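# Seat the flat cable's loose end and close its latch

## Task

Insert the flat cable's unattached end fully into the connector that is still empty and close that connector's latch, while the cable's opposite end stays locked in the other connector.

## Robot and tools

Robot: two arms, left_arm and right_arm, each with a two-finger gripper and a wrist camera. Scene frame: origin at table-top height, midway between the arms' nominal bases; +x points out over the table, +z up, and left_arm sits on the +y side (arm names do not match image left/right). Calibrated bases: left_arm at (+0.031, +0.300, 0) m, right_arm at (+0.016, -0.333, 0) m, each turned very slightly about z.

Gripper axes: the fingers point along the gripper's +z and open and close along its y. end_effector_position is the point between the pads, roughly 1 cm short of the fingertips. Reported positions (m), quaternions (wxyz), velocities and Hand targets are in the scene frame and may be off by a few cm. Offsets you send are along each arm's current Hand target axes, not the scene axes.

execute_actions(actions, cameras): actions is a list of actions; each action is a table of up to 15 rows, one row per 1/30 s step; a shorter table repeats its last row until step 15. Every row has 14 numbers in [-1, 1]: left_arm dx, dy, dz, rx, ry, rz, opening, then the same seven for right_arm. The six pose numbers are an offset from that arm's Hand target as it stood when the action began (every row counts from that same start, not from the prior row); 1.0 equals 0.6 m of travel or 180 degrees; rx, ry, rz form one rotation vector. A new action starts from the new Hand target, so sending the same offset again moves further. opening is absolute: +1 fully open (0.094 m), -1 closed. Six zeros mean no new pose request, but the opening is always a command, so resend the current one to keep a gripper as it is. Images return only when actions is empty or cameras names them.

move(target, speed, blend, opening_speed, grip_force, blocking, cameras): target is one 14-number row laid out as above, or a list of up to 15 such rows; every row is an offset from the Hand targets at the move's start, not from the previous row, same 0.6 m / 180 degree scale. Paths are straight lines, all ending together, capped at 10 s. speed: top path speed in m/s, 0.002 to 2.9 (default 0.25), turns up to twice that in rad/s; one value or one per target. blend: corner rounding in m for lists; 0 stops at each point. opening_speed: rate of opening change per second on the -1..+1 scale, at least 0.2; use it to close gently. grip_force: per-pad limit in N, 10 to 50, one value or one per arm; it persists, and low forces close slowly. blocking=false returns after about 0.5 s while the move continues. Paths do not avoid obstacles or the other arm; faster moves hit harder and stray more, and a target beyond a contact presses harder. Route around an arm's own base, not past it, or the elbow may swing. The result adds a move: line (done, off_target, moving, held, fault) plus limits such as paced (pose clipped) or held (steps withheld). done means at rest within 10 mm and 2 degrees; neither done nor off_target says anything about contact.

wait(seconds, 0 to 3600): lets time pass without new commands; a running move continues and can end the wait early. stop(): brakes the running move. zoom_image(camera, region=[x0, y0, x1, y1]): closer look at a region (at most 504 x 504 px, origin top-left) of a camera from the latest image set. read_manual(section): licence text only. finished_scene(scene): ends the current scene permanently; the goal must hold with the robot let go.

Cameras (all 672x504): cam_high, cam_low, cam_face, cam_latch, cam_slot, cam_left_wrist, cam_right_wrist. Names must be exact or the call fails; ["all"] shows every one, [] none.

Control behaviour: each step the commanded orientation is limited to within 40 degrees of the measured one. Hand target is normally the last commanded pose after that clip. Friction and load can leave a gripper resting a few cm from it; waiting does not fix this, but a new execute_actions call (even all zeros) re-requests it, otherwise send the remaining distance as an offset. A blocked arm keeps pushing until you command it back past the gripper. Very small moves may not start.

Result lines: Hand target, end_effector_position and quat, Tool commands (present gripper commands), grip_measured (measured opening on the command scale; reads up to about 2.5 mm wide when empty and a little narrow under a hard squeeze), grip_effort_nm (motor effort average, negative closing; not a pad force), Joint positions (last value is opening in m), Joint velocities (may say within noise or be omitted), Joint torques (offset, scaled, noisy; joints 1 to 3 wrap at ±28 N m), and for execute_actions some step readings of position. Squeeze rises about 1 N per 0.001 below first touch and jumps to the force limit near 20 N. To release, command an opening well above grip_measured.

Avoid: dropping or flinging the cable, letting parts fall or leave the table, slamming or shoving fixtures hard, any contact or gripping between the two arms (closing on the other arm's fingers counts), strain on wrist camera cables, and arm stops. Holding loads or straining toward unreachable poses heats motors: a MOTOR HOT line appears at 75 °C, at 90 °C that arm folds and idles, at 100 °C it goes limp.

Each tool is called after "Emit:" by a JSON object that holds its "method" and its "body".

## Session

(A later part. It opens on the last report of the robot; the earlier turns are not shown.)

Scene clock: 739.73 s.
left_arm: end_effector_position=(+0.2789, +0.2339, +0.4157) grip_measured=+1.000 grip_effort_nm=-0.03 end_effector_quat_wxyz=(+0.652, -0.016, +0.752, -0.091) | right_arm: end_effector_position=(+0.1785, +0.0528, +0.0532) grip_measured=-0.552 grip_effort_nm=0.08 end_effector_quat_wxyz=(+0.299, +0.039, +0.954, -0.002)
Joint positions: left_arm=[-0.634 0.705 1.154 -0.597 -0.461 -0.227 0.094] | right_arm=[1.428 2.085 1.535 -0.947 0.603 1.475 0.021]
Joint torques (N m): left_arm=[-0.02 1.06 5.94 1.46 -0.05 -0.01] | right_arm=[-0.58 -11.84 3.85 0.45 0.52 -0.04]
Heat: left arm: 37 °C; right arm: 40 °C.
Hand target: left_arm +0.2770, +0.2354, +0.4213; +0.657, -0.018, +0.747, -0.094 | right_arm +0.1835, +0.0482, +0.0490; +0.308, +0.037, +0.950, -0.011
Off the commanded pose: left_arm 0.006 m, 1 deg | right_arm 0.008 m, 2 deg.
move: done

Emit:
{"method": "move", "body": {"target": [0,0,0,0,0,0,1,-0.0155,-0.001,-0.0215,0,0,0,-0.55], "speed": 0.03, "cameras": ["cam_slot","cam_latch"]}}

Emit:
{"method": "zoom_image", "body": {"camera": "cam_latch", "region": [400, 150, 530, 245]}}

Emit:
{"method": "zoom_image", "body": {"camera": "cam_slot", "region": [340, 200, 480, 310]}}

Scene clock: 744.90 s.
left_arm: end_effector_position=(+0.2789, +0.2339, +0.4157) grip_measured=+1.000 grip_effort_nm=-0.04 end_effector_quat_wxyz=(+0.652, -0.016, +0.752, -0.091) | right_arm: end_effector_position=(+0.1775, +0.0460, +0.0528) grip_measured=-0.552 grip_effort_nm=0.08 end_effector_quat_wxyz=(+0.297, +0.034, +0.954, -0.017)
Joint positions: left_arm=[-0.634 0.705 1.154 -0.597 -0.461 -0.227 0.094] | right_arm=[1.428 2.085 1.535 -0.978 0.603 1.475 0.021]
Joint torques (N m): left_arm=[-0.01 1.02 5.96 1.47 -0.07 0] | right_arm=[-0.64 -13.82 6.08 0.18 0.46 -0.06]
Heat: left arm: 37 °C; right arm: 40 °C.
Hand target: left_arm +0.2770, +0.2354, +0.4213; +0.657, -0.018, +0.747, -0.094 | right_arm +0.1834, +0.0476, +0.0649; +0.308, +0.037, +0.950, -0.011
Off the commanded pose: left_arm 0.006 m, 1 deg | right_arm 0.014 m, 2 deg.
move: off_target (right_arm)
Images, in order (width x height): cam_latch 672x504, cam_slot 672x504.

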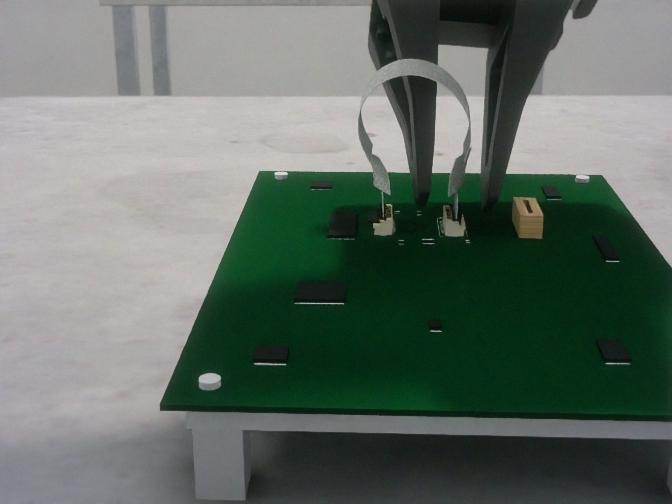

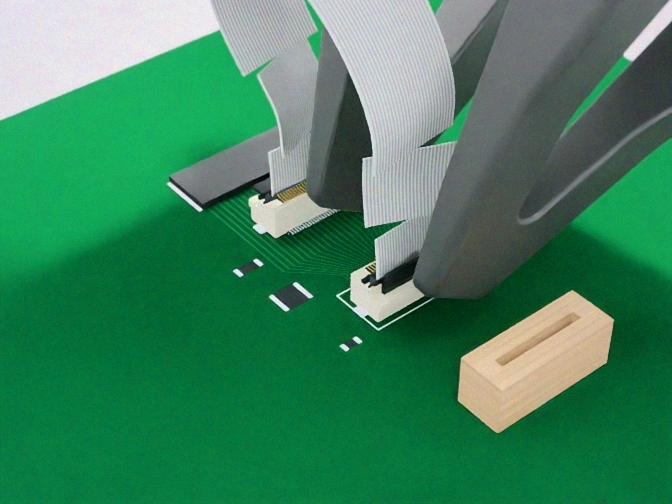

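Scaled by 3.877.

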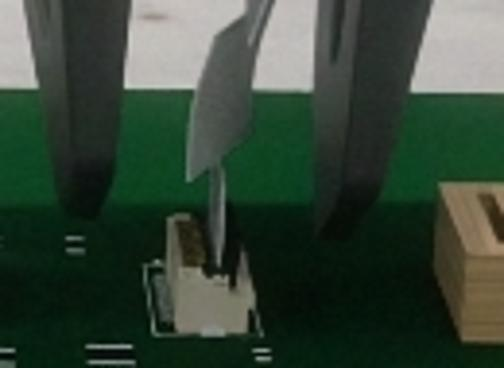

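Scaled by 3.600.

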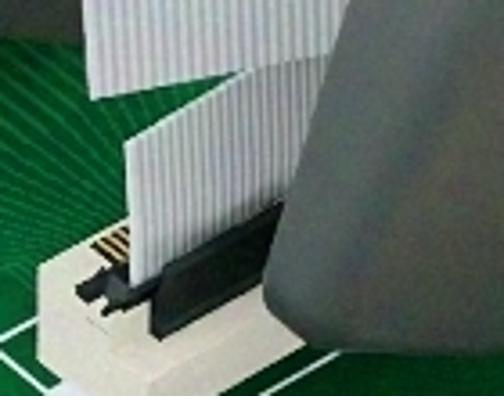

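Emit:
{"method": "move", "body": {"target": [[0,0,0,0,0,0,1,0,0,0,0,0,0,-0.75],[0,0,0,0,0,0,1,-0.002,-0.012,-0.0005,0,0,0,-0.75]], "speed": 0.03, "opening_speed": 0.4, "cameras": ["cam_slot","cam_latch"]}}

Emit:
{"method": "zoom_image", "body": {"camera": "cam_latch", "region": [400, 150, 530, 245]}}

Emit:
{"method": "zoom_image", "body": {"camera": "cam_slot", "region": [340, 200, 480, 310]}}

Scene clock: 752.67 s.
left_arm: end_effector_position=(+0.2789, +0.2339, +0.4157) grip_measured=+1.000 grip_effort_nm=-0.04 end_effector_quat_wxyz=(+0.652, -0.016, +0.752, -0.091) | right_arm: end_effector_position=(+0.1774, +0.0457, +0.0528) grip_measured=-0.748 grip_effort_nm=-0.15 end_effector_quat_wxyz=(+0.297, +0.034, +0.954, -0.018)
Joint positions: left_arm=[-0.634 0.705 1.154 -0.597 -0.461 -0.227 0.094] | right_arm=[1.428 2.085 1.535 -0.98 0.603 1.475 0.012]
Joint torques (N m): left_arm=[-0.02 1.03 5.87 1.46 -0.06 -0.02] | right_arm=[-0.77 -16.47 3.56 0.29 0.49 -0.06]
Heat: left arm: 37 °C; right arm: 40 °C.
Hand target: left_arm +0.2770, +0.2354, +0.4213; +0.657, -0.018, +0.747, -0.094 | right_arm +0.1837, +0.0404, +0.0658; +0.308, +0.038, +0.950, -0.011
Off the commanded pose: left_arm 0.006 m, 1 deg | right_arm 0.015 m, 2 deg.
move: off_target (right_arm)
Images, in order (width x height): cam_latch 672x504, cam_slot 672x504.

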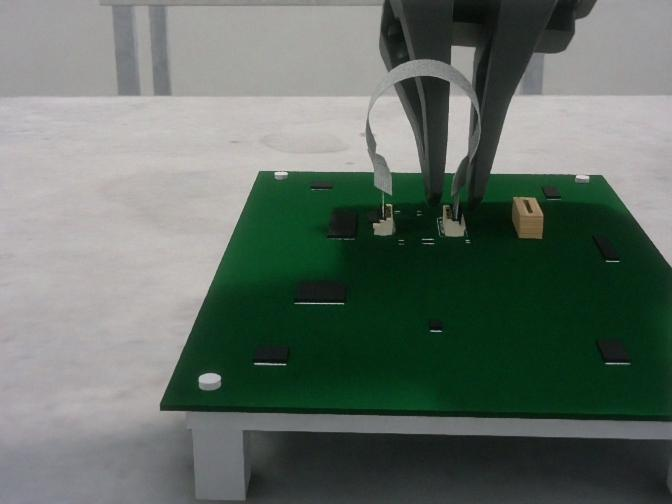

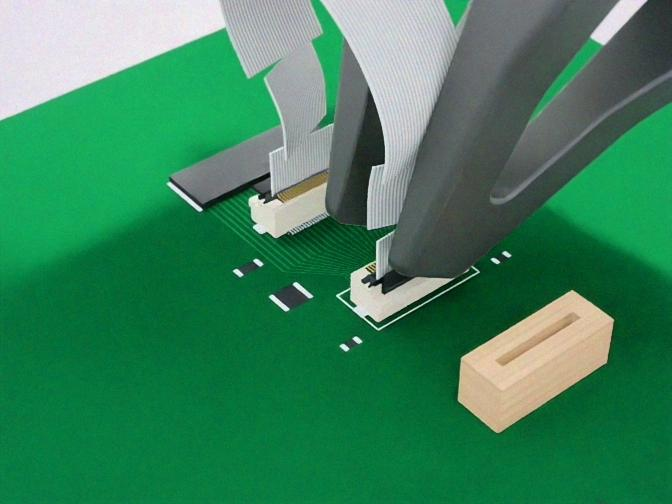

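Scaled by 3.877.

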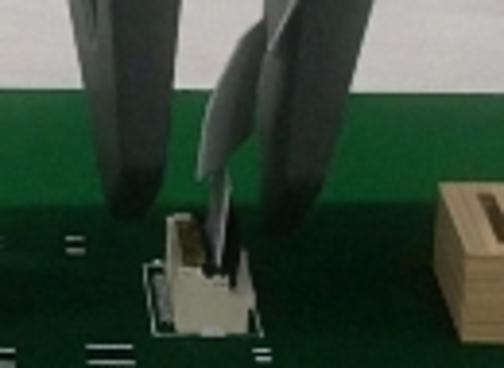

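Scaled by 3.600.

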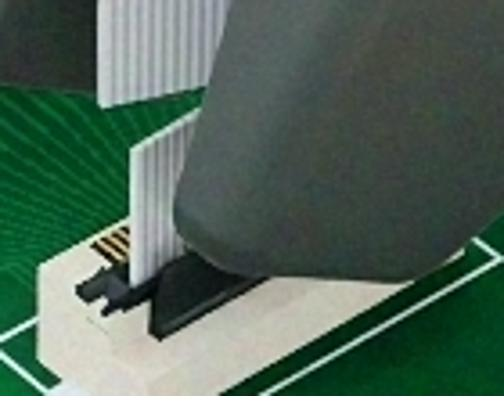

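Emit:
{"method": "move", "body": {"target": [0,0,0,0,0,0,1,-0.002,-0.009,-0.002,0,0,0,-0.75], "speed": 0.03, "cameras": ["cam_slot","cam_latch"]}}

Emit:
{"method": "zoom_image", "body": {"camera": "cam_latch", "region": [400, 150, 530, 245]}}

Emit:
{"method": "zoom_image", "body": {"camera": "cam_slot", "region": [340, 200, 480, 310]}}

Scene clock: 756.67 s.
left_arm: end_effector_position=(+0.2789, +0.2339, +0.4157) grip_measured=+1.000 grip_effort_nm=-0.03 end_effector_quat_wxyz=(+0.652, -0.016, +0.752, -0.091) | right_arm: end_effector_position=(+0.1772, +0.0430, +0.0521) grip_measured=-0.748 grip_effort_nm=-0.15 end_effector_quat_wxyz=(+0.297, +0.034, +0.954, -0.014)
Joint positions: left_arm=[-0.634 0.705 1.154 -0.597 -0.461 -0.227 0.094] | right_arm=[1.428 2.069 1.507 -0.959 0.603 1.473 0.012]
Joint torques (N m): left_arm=[-0.05 1.03 5.94 1.46 -0.07 -0.01] | right_arm=[-1.11 -17.06 3.75 0.21 0.48 -0.06]
Heat: left arm: 37 °C; right arm: 41 °C.
Hand target: left_arm +0.2770, +0.2354, +0.4213; +0.657, -0.018, +0.747, -0.094 | right_arm +0.1835, +0.0349, +0.0675; +0.308, +0.037, +0.950, -0.012
Off the commanded pose: left_arm 0.006 m, 1 deg | right_arm 0.019 m, 1 deg.
move: off_target (right_arm)
Images, in order (width x height): cam_latch 672x504, cam_slot 672x504.

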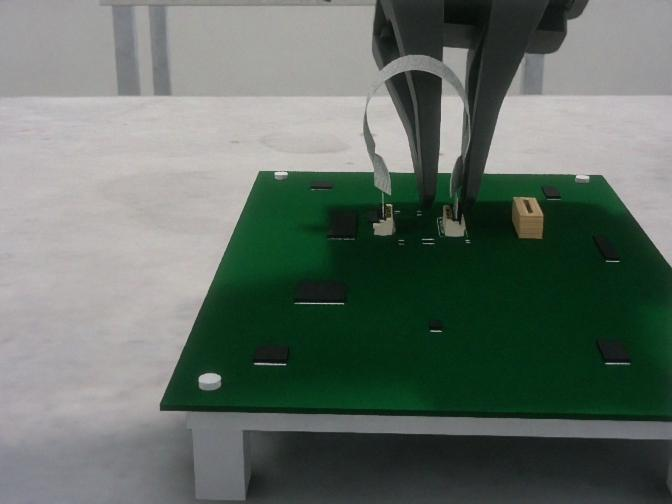

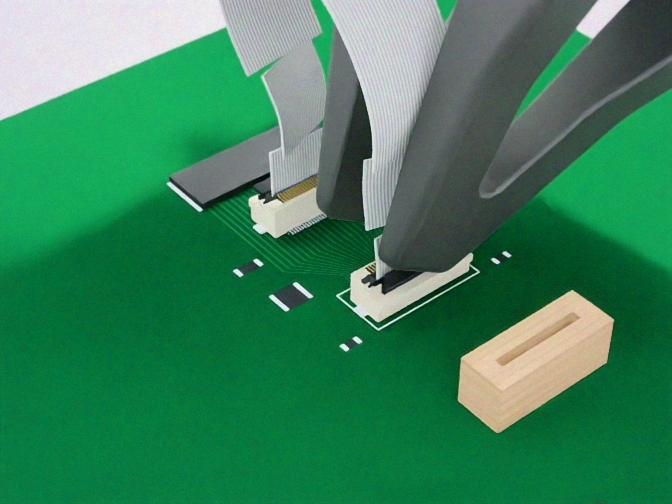

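Scaled by 3.877.

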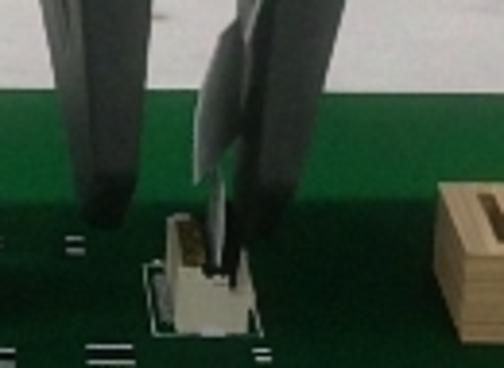

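Scaled by 3.600.

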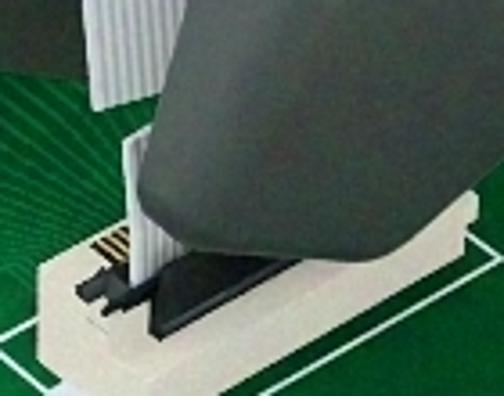

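Emit:
{"method": "execute_actions", "body": {"actions": [], "cameras": ["cam_slot","cam_latch","cam_face"]}}

Emit:
{"method": "zoom_image", "body": {"camera": "cam_slot", "region": [300, 180, 500, 330]}}

Emit:
{"method": "zoom_image", "body": {"camera": "cam_latch", "region": [300, 130, 540, 270]}}

Scene clock: 770.47 s.
left_arm: end_effector_position=(+0.2789, +0.2339, +0.4157) grip_measured=+1.000 grip_effort_nm=-0.03 end_effector_quat_wxyz=(+0.652, -0.016, +0.752, -0.091) | right_arm: end_effector_position=(+0.1772, +0.0430, +0.0520) grip_measured=-0.748 grip_effort_nm=-0.15 end_effector_quat_wxyz=(+0.297, +0.034, +0.954, -0.014)
Joint positions: left_arm=[-0.634 0.705 1.154 -0.597 -0.461 -0.227 0.094] | right_arm=[1.428 2.069 1.507 -0.959 0.603 1.472 0.012]
Joint velocities: within noise
Joint torques (N m): left_arm=[-0.05 1.03 5.96 1.45 -0.05 -0.01] | right_arm=[-1.09 -16.81 3.59 0.15 0.49 -0.08]
Heat: left arm: 37 °C; right arm: 40 °C.
Hand target: left_arm +0.2770, +0.2354, +0.4213; +0.657, -0.018, +0.747, -0.094 | right_arm +0.1835, +0.0349, +0.0674; +0.308, +0.037, +0.950, -0.012
Tool commands: left_gripper/opening=+1.0 right_gripper/opening=-0.75
Off the commanded pose: left_arm 0.006 m, 1 deg | right_arm 0.019 m, 1 deg.
Images, in order (width x height): cam_face 672x504, cam_latch 672x504, cam_slot 672x504.

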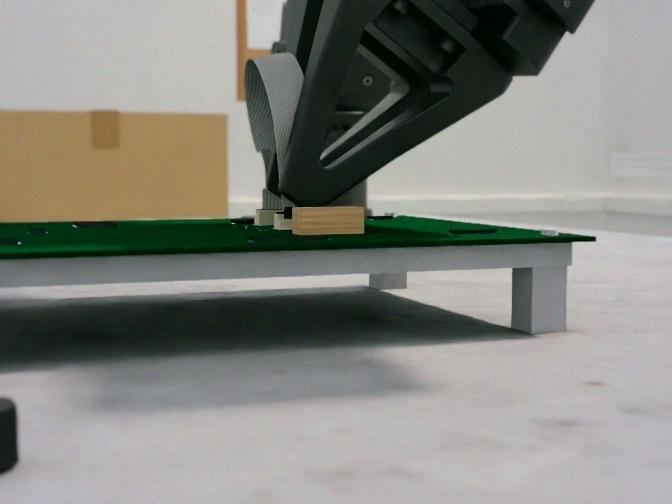

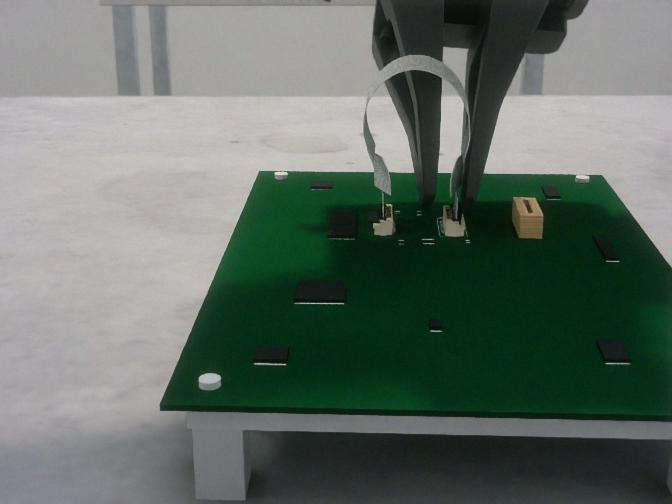

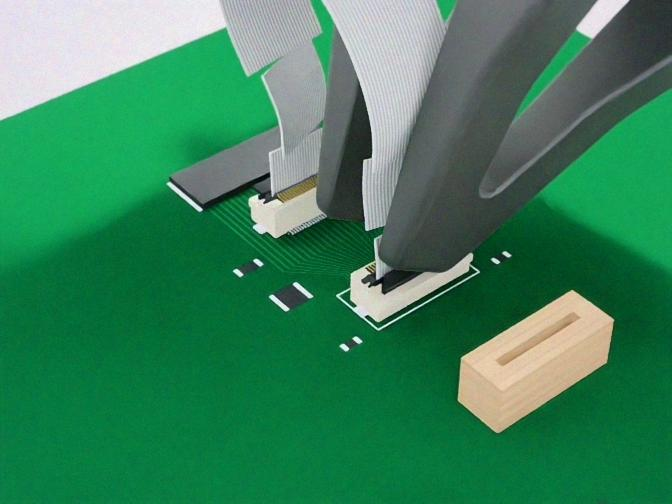

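Scaled by 2.520.

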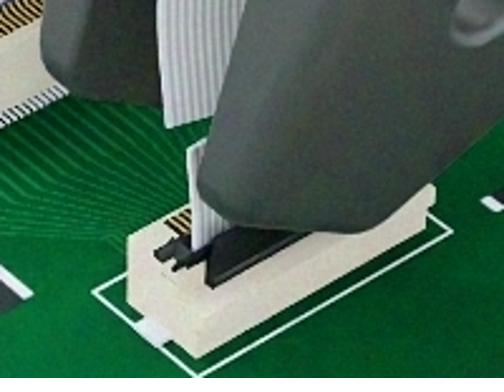

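Scaled by 2.100.

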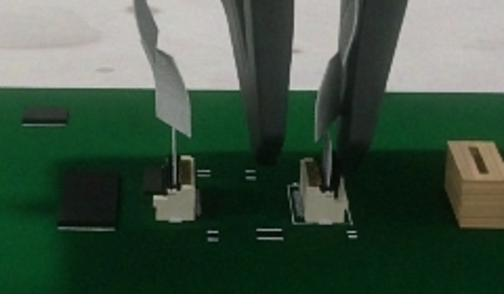

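Emit:
{"method": "move", "body": {"target": [0,0,0,0,0,0,1,-0.0265,0.012,-0.053,0,0,0,-0.4], "speed": 0.05, "cameras": ["cam_slot","cam_latch"]}}

Emit:
{"method": "zoom_image", "body": {"camera": "cam_slot", "region": [330, 200, 490, 320]}}

Emit:
{"method": "zoom_image", "body": {"camera": "cam_slot", "region": [230, 140, 350, 230]}}

Emit:
{"method": "zoom_image", "body": {"camera": "cam_latch", "region": [360, 180, 480, 250]}}

Scene clock: 780.07 s.
left_arm: end_effector_position=(+0.2789, +0.2339, +0.4157) grip_measured=+1.000 grip_effort_nm=-0.03 end_effector_quat_wxyz=(+0.652, -0.016, +0.752, -0.091) | right_arm: end_effector_position=(+0.1763, +0.0345, +0.0760) grip_measured=-0.402 grip_effort_nm=0.09 end_effector_quat_wxyz=(+0.294, +0.026, +0.955, -0.041)
Joint positions: left_arm=[-0.634 0.705 1.154 -0.597 -0.461 -0.227 0.094] | right_arm=[1.427 2.059 1.591 -1.11 0.603 1.473 0.028]
Joint torques (N m): left_arm=[-0.03 1.01 5.96 1.47 -0.07 -0.01] | right_arm=[0.85 -16.42 7.42 0.06 0.49 0.11]
Heat: left arm: 37 °C; right arm: 40 °C.
Hand target: left_arm +0.2770, +0.2354, +0.4213; +0.657, -0.018, +0.747, -0.094 | right_arm +0.1782, +0.0426, +0.1025; +0.308, +0.037, +0.950, -0.012
Off the commanded pose: left_arm 0.006 m, 1 deg | right_arm 0.028 m, 4 deg.
move: off_target (right_arm)
Images, in order (width x height): cam_latch 672x504, cam_slot 672x504.

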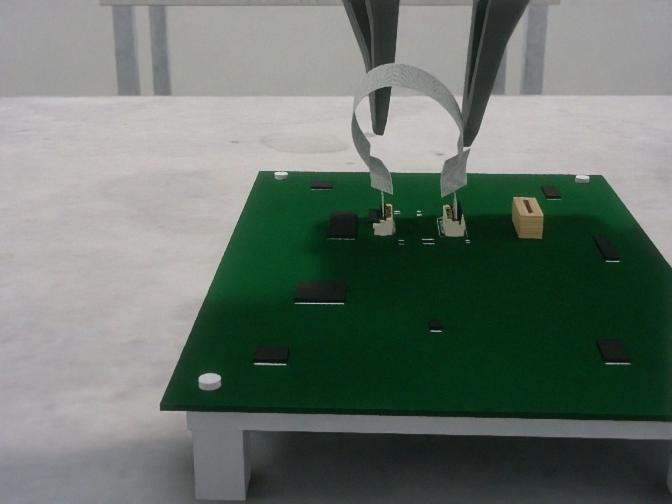

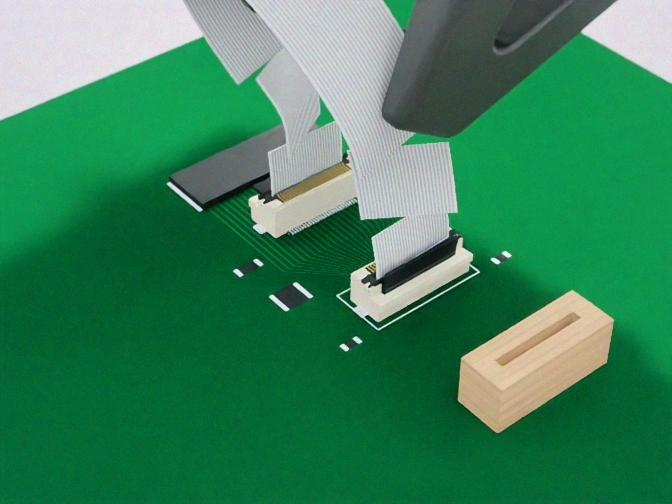

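Scaled by 3.150.

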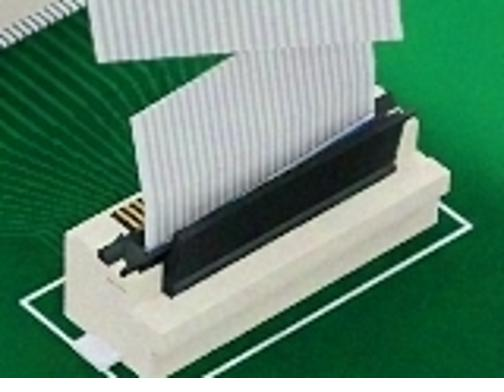

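Scaled by 4.200.

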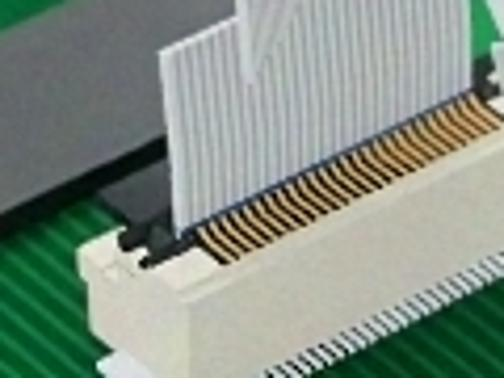

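Scaled by 4.200.

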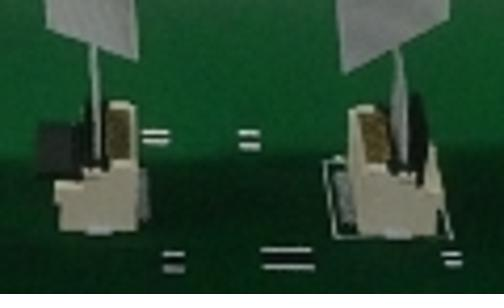

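Emit:
{"method": "move", "body": {"target": [[0,0,0,0,0,0,1,0.033,0.009,0.046,0,0,0,-0.75],[0,0,0,0,0,0,1,0.0415,0.009,0.0577,0,0,0,-0.75]], "speed": 0.04, "cameras": ["cam_slot","cam_latch"]}}

Emit:
{"method": "zoom_image", "body": {"camera": "cam_latch", "region": [360, 160, 520, 250]}}

Scene clock: 793.67 s.
left_arm: end_effector_position=(+0.2789, +0.2339, +0.4157) grip_measured=+1.000 grip_effort_nm=-0.04 end_effector_quat_wxyz=(+0.652, -0.016, +0.752, -0.091) | right_arm: end_effector_position=(+0.1788, +0.0504, +0.0683) grip_measured=-0.748 grip_effort_nm=-0.15 end_effector_quat_wxyz=(+0.299, +0.039, +0.954, -0.002)
Joint positions: left_arm=[-0.634 0.705 1.154 -0.597 -0.461 -0.227 0.094] | right_arm=[1.427 2.059 1.557 -0.993 0.603 1.475 0.012]
Joint torques (N m): left_arm=[-0.03 1.06 5.94 1.46 -0.06 -0.02] | right_arm=[0.83 -10.66 3.89 0.5 0.49 0.15]
Heat: left arm: 37 °C; right arm: 39 °C.
Hand target: left_arm +0.2770, +0.2354, +0.4213; +0.657, -0.018, +0.747, -0.094 | right_arm +0.1788, +0.0480, +0.0598; +0.308, +0.037, +0.950, -0.012
Off the commanded pose: left_arm 0.006 m, 1 deg | right_arm 0.009 m, 2 deg.
move: done
Images, in order (width x height): cam_latch 672x504, cam_slot 672x504.

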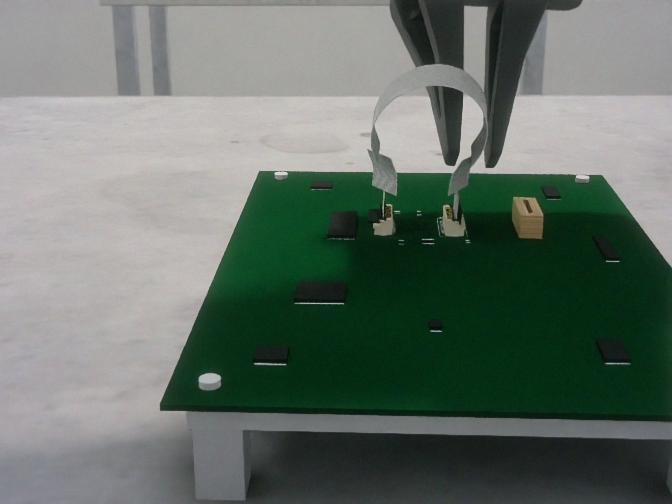

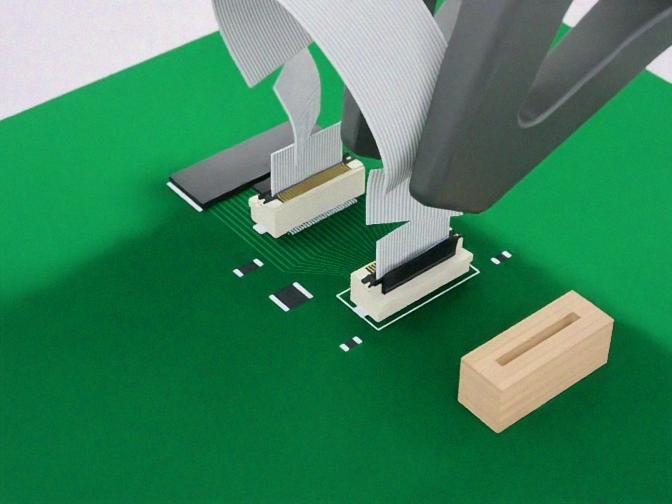

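Scaled by 3.150.

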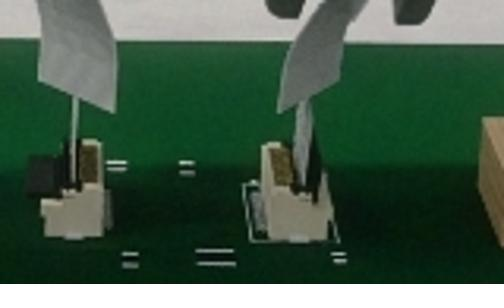

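Emit:
{"method": "move", "body": {"target": [0,0,0,0,0,0,1,0.0145,-0.006,0.0205,0,0,0,-0.75], "speed": 0.03, "cameras": ["cam_slot","cam_latch"]}}

Emit:
{"method": "zoom_image", "body": {"camera": "cam_latch", "region": [360, 160, 520, 250]}}

Scene clock: 798.60 s.
left_arm: end_effector_position=(+0.2789, +0.2339, +0.4157) grip_measured=+1.000 grip_effort_nm=-0.03 end_effector_quat_wxyz=(+0.652, -0.016, +0.752, -0.091) | right_arm: end_effector_position=(+0.1783, +0.0473, +0.0524) grip_measured=-0.748 grip_effort_nm=-0.15 end_effector_quat_wxyz=(+0.299, +0.039, +0.954, -0.002)
Joint positions: left_arm=[-0.634 0.705 1.154 -0.597 -0.461 -0.227 0.094] | right_arm=[1.427 2.066 1.502 -0.932 0.603 1.475 0.012]
Joint torques (N m): left_arm=[-0.01 1.07 5.94 1.46 -0.07 -0.02] | right_arm=[0.59 -10.62 3.95 0.43 0.47 0.11]
Heat: left arm: 37 °C; right arm: 39 °C.
Hand target: left_arm +0.2770, +0.2354, +0.4213; +0.657, -0.018, +0.747, -0.094 | right_arm +0.1786, +0.0444, +0.0448; +0.308, +0.037, +0.950, -0.012
Off the commanded pose: left_arm 0.006 m, 1 deg | right_arm 0.008 m, 2 deg.
move: done
Images, in order (width x height): cam_latch 672x504, cam_slot 672x504.

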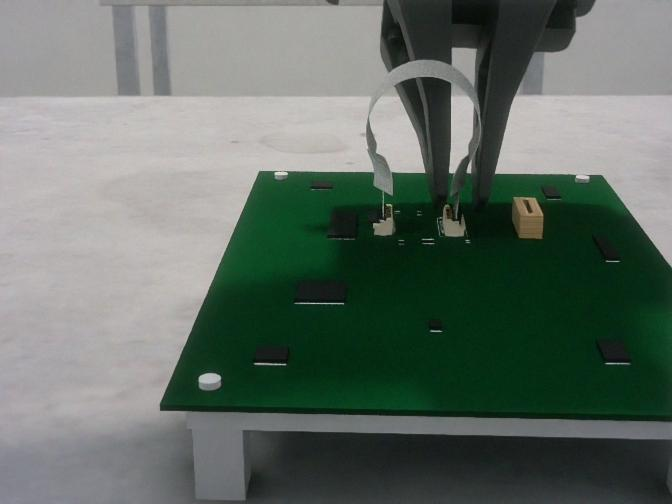

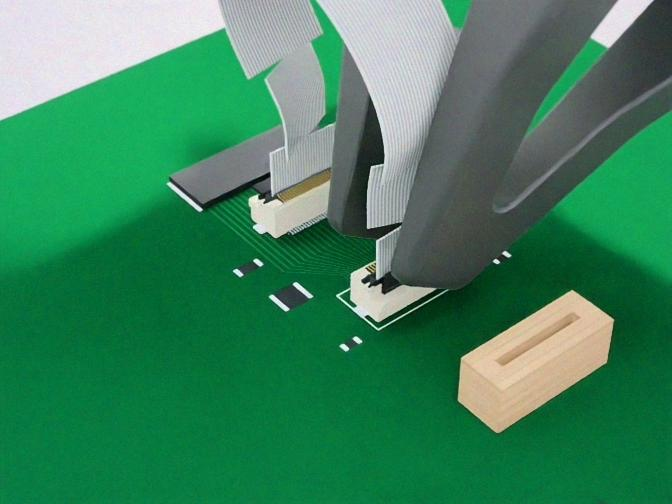

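Scaled by 3.150.

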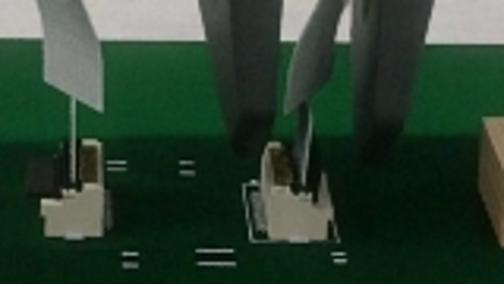

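Emit:
{"method": "move", "body": {"target": [0,0,0,0,0,0,1,0.001,0.0166,-0.001,0,0,0,-0.75], "speed": 0.03, "cameras": ["cam_slot","cam_latch"]}}

Emit:
{"method": "zoom_image", "body": {"camera": "cam_latch", "region": [360, 160, 520, 250]}}

Emit:
{"method": "zoom_image", "body": {"camera": "cam_slot", "region": [320, 200, 480, 320]}}

Scene clock: 802.27 s.
left_arm: end_effector_position=(+0.2789, +0.2339, +0.4157) grip_measured=+1.000 grip_effort_nm=-0.03 end_effector_quat_wxyz=(+0.652, -0.016, +0.752, -0.091) | right_arm: end_effector_position=(+0.1783, +0.0468, +0.0467) grip_measured=-0.748 grip_effort_nm=-0.14 end_effector_quat_wxyz=(+0.303, +0.034, +0.952, -0.014)
Joint positions: left_arm=[-0.634 0.705 1.154 -0.597 -0.461 -0.227 0.094] | right_arm=[1.431 2.092 1.514 -0.945 0.616 1.477 0.012]
Joint torques (N m): left_arm=[-0.02 1.05 5.93 1.47 -0.07 -0.02] | right_arm=[0.8 -10.07 6.93 0.34 0.39 0.16]
Heat: left arm: 37 °C; right arm: 39 °C.
Hand target: left_arm +0.2770, +0.2354, +0.4213; +0.657, -0.018, +0.747, -0.094 | right_arm +0.1786, +0.0544, +0.0451; +0.308, +0.037, +0.950, -0.011
Off the commanded pose: left_arm 0.006 m, 1 deg | right_arm 0.008 m, 1 deg.
move: done
Images, in order (width x height): cam_latch 672x504, cam_slot 672x504.

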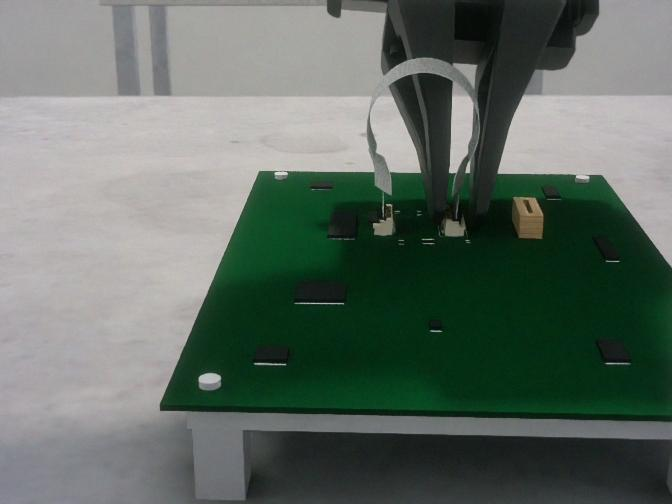

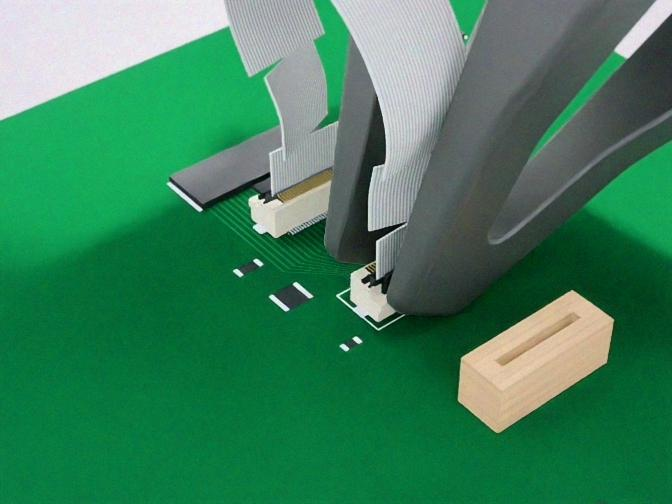

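Scaled by 3.150.

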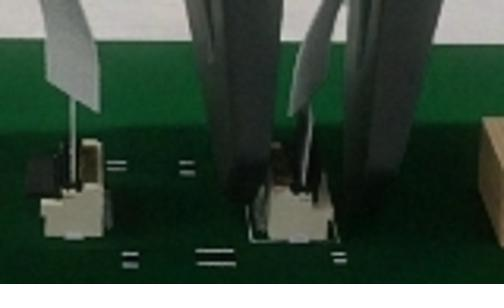

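Scaled by 3.150.

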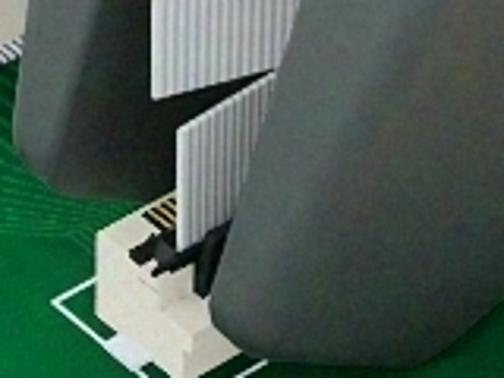

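Emit:
{"method": "move", "body": {"target": [[0,0,0,0,0,0,1,0,-0.014,0.001,0,0,0,-0.75],[0,0,0,0,0,0,1,-0.0265,-0.014,-0.0365,0,0,0,-0.75]], "speed": 0.03}}

Scene clock: 806.87 s.
left_arm: end_effector_position=(+0.2789, +0.2339, +0.4157) grip_measured=+1.000 grip_effort_nm=-0.03 end_effector_quat_wxyz=(+0.652, -0.016, +0.752, -0.091) | right_arm: end_effector_position=(+0.1772, +0.0441, +0.0495) grip_measured=-0.748 grip_effort_nm=-0.14 end_effector_quat_wxyz=(+0.300, +0.032, +0.953, -0.023)
Joint positions: left_arm=[-0.634 0.705 1.154 -0.597 -0.461 -0.227 0.094] | right_arm=[1.431 2.093 1.529 -0.978 0.611 1.477 0.012]
Joint torques (N m): left_arm=[-0.06 1.06 5.94 1.46 -0.05 -0.01] | right_arm=[0.43 -15.98 6.97 -0.16 0.39 0.11]
Heat: left arm: 37 °C; right arm: 38 °C.
Hand target: left_arm +0.2770, +0.2354, +0.4213; +0.657, -0.018, +0.747, -0.094 | right_arm +0.1779, +0.0460, +0.0720; +0.308, +0.037, +0.951, -0.012
Off the commanded pose: left_arm 0.006 m, 1 deg | right_arm 0.023 m, 2 deg.
move: off_target (right_arm)

Emit:
{"method": "move", "body": {"target": [0,0,0,0,0,0,1,-0.0049,0.001,-0.0067,0,0,0,-0.75], "speed": 0.03}}

Scene clock: 808.93 s.
left_arm: end_effector_position=(+0.2789, +0.2339, +0.4157) grip_measured=+1.000 grip_effort_nm=-0.03 end_effector_quat_wxyz=(+0.652, -0.016, +0.752, -0.091) | right_arm: end_effector_position=(+0.1769, +0.0432, +0.0529) grip_measured=-0.748 grip_effort_nm=-0.14 end_effector_quat_wxyz=(+0.299, +0.030, +0.953, -0.028)
Joint positions: left_arm=[-0.634 0.705 1.154 -0.597 -0.461 -0.227 0.094] | right_arm=[1.431 2.093 1.544 -1.003 0.61 1.477 0.012]
Joint torques (N m): left_arm=[-0.01 1.01 5.96 1.47 -0.08 -0.02] | right_arm=[0.38 -16.38 7.06 -0.12 0.43 0.09]
Heat: left arm: 37 °C; right arm: 38 °C.
Hand target: left_arm +0.2770, +0.2354, +0.4213; +0.657, -0.018, +0.747, -0.094 | right_arm +0.1780, +0.0465, +0.0769; +0.308, +0.037, +0.950, -0.012
Off the commanded pose: left_arm 0.006 m, 1 deg | right_arm 0.024 m, 2 deg.
move: off_target (right_arm)

Sweep +y 12 mm keeping z target (slightly down tweak none).

Emit:
{"method": "move", "body": {"target": [0,0,0,0,0,0,1,0.0013,0.02,-0.0009,0,0,0,-0.75], "speed": 0.03, "cameras": ["cam_slot","cam_latch"]}}

Emit:
{"method": "zoom_image", "body": {"camera": "cam_latch", "region": [360, 160, 520, 250]}}

Emit:
{"method": "zoom_image", "body": {"camera": "cam_slot", "region": [320, 200, 480, 320]}}

Scene clock: 813.40 s.
left_arm: end_effector_position=(+0.2789, +0.2339, +0.4157) grip_measured=+1.000 grip_effort_nm=-0.03 end_effector_quat_wxyz=(+0.652, -0.016, +0.752, -0.091) | right_arm: end_effector_position=(+0.1772, +0.0513, +0.0696) grip_measured=-0.748 grip_effort_nm=-0.14 end_effector_quat_wxyz=(+0.300, +0.033, +0.953, -0.020)
Joint positions: left_arm=[-0.634 0.705 1.154 -0.597 -0.461 -0.227 0.094] | right_arm=[1.434 2.093 1.613 -1.057 0.609 1.48 0.012]
Joint torques (N m): left_arm=[-0.03 1.06 5.94 1.46 -0.07 -0.01] | right_arm=[0.72 -11.95 7.53 0.17 0.43 0.14]
Heat: left arm: 37 °C; right arm: 38 °C.
Hand target: left_arm +0.2770, +0.2354, +0.4213; +0.657, -0.018, +0.747, -0.094 | right_arm +0.1781, +0.0585, +0.0769; +0.308, +0.037, +0.950, -0.012
Off the commanded pose: left_arm 0.006 m, 1 deg | right_arm 0.010 m, 1 deg.
move: done
Images, in order (width x height): cam_latch 672x504, cam_slot 672x504.

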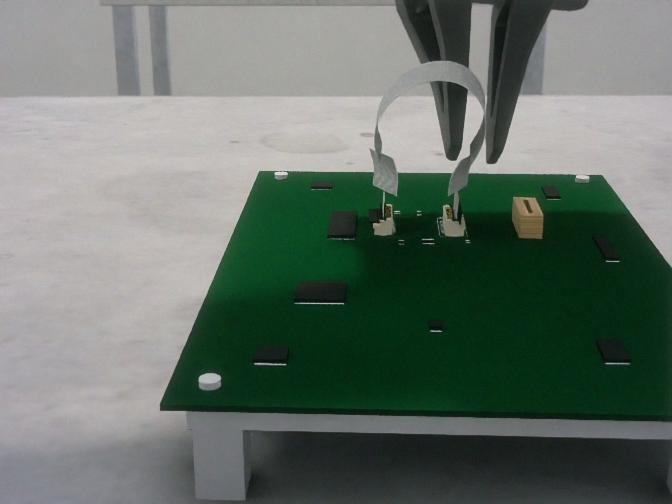

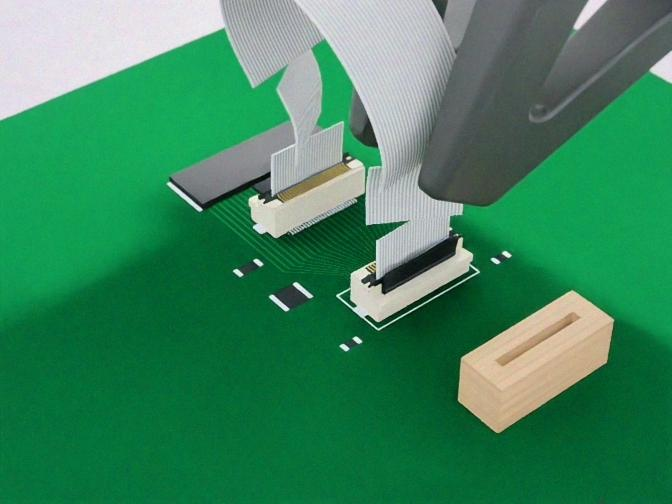

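Scaled by 3.150.

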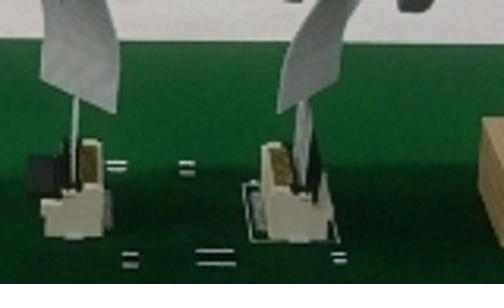

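Scaled by 3.150.

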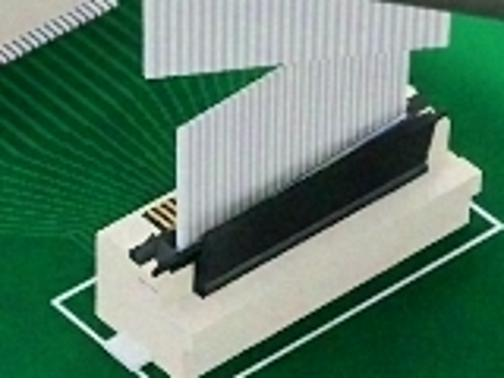

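Emit:
{"method": "move", "body": {"target": [[0,0,0,0,0,0,1,0.0273,-0.0158,0.0397,0,0,0,-0.75],[0,0,0,0,0,0,1,0.0345,0.0025,0.047,0,0,0,-0.75]], "speed": 0.03, "blend": 0.003, "cameras": ["cam_slot","cam_latch"]}}

Emit:
{"method": "zoom_image", "body": {"camera": "cam_latch", "region": [360, 160, 520, 250]}}

Emit:
{"method": "zoom_image", "body": {"camera": "cam_slot", "region": [320, 200, 480, 320]}}

Scene clock: 821.23 s.
left_arm: end_effector_position=(+0.2789, +0.2339, +0.4157) grip_measured=+1.000 grip_effort_nm=-0.03 end_effector_quat_wxyz=(+0.652, -0.016, +0.752, -0.091) | right_arm: end_effector_position=(+0.1776, +0.0507, +0.0504) grip_measured=-0.748 grip_effort_nm=-0.14 end_effector_quat_wxyz=(+0.309, +0.031, +0.950, -0.017)
Joint positions: left_arm=[-0.634 0.705 1.154 -0.597 -0.461 -0.227 0.094] | right_arm=[1.439 2.106 1.546 -0.97 0.629 1.481 0.012]
Joint torques (N m): left_arm=[-0.03 1.05 5.9 1.45 -0.06 0] | right_arm=[0.27 -9.17 6.63 0.55 0.27 0.16]
Heat: left arm: 37 °C; right arm: 37 °C.
Hand target: left_arm +0.2770, +0.2354, +0.4213; +0.657, -0.018, +0.747, -0.094 | right_arm +0.1779, +0.0601, +0.0420; +0.308, +0.037, +0.950, -0.012
Off the commanded pose: left_arm 0.006 m, 1 deg | right_arm 0.013 m, 1 deg.
move: off_target (right_arm)
Images, in order (width x height): cam_latch 672x504, cam_slot 672x504.

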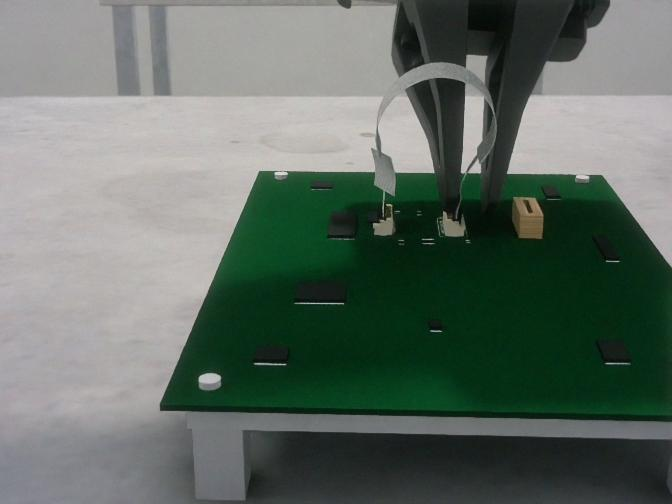

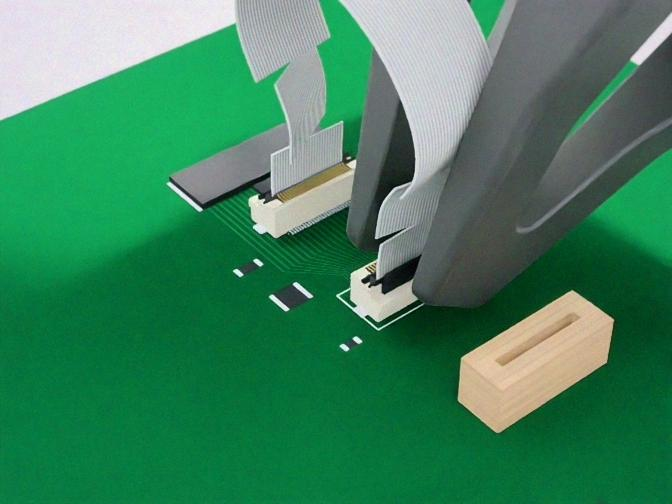

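Scaled by 3.150.

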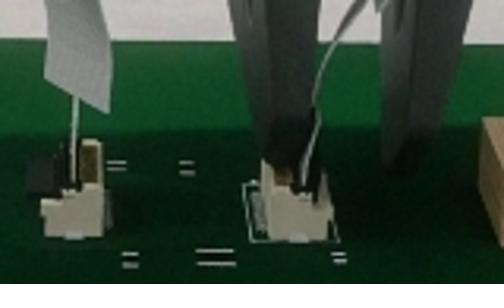

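Scaled by 3.150.

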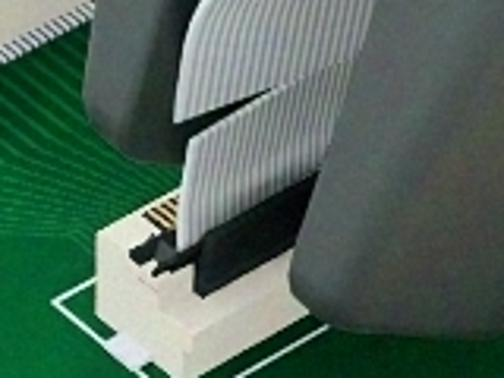

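Emit:
{"method": "move", "body": {"target": [0,0,0,0,0,0,1,-0.001,0.033,-0.011,0,0,0,-0.75], "speed": 0.03, "cameras": ["cam_slot","cam_latch"]}}

Emit:
{"method": "zoom_image", "body": {"camera": "cam_latch", "region": [360, 160, 520, 250]}}

Emit:
{"method": "zoom_image", "body": {"camera": "cam_slot", "region": [320, 200, 480, 320]}}

Scene clock: 825.63 s.
left_arm: end_effector_position=(+0.2789, +0.2339, +0.4157) grip_measured=+1.000 grip_effort_nm=-0.03 end_effector_quat_wxyz=(+0.652, -0.016, +0.752, -0.091) | right_arm: end_effector_position=(+0.1763, +0.0536, +0.0503) grip_measured=-0.748 grip_effort_nm=-0.14 end_effector_quat_wxyz=(+0.306, +0.023, +0.950, -0.053)
Joint positions: left_arm=[-0.634 0.705 1.154 -0.597 -0.461 -0.227 0.094] | right_arm=[1.444 2.182 1.665 -1.096 0.631 1.495 0.012]
Joint torques (N m): left_arm=[-0.03 1.02 5.94 1.45 -0.05 -0.01] | right_arm=[0.88 -10.86 7.61 0.9 0.22 0.16]
Heat: left arm: 37 °C; right arm: 38 °C.
Hand target: left_arm +0.2770, +0.2354, +0.4213; +0.657, -0.018, +0.747, -0.094 | right_arm +0.1761, +0.0802, +0.0478; +0.308, +0.037, +0.950, -0.011
Off the commanded pose: left_arm 0.006 m, 1 deg | right_arm 0.027 m, 5 deg.
move: off_target (right_arm)
Images, in order (width x height): cam_latch 672x504, cam_slot 672x504.

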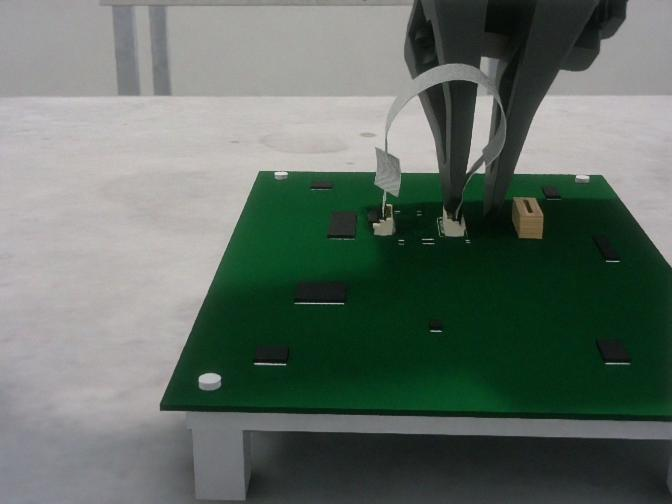

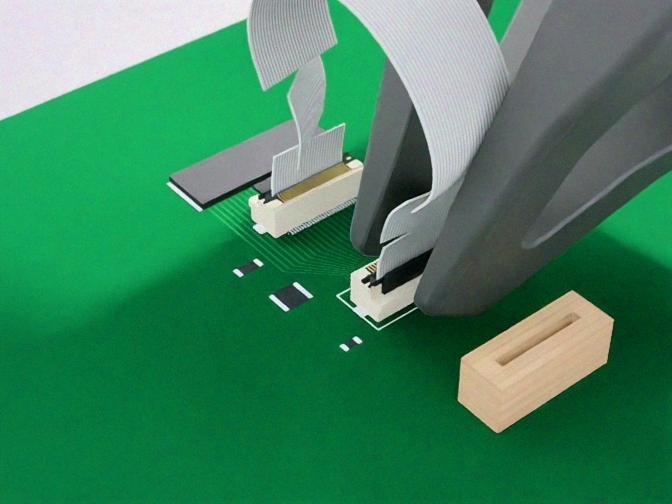

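Scaled by 3.150.

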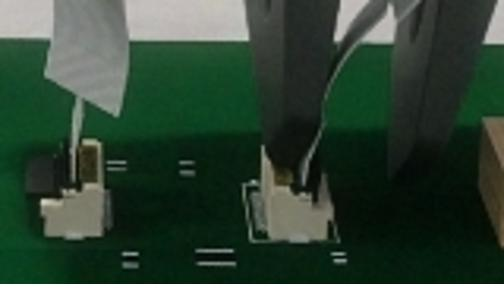

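Scaled by 3.150.

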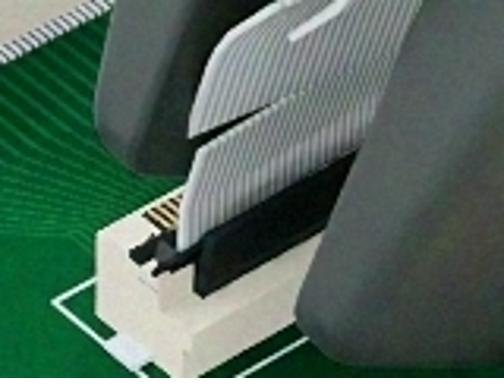

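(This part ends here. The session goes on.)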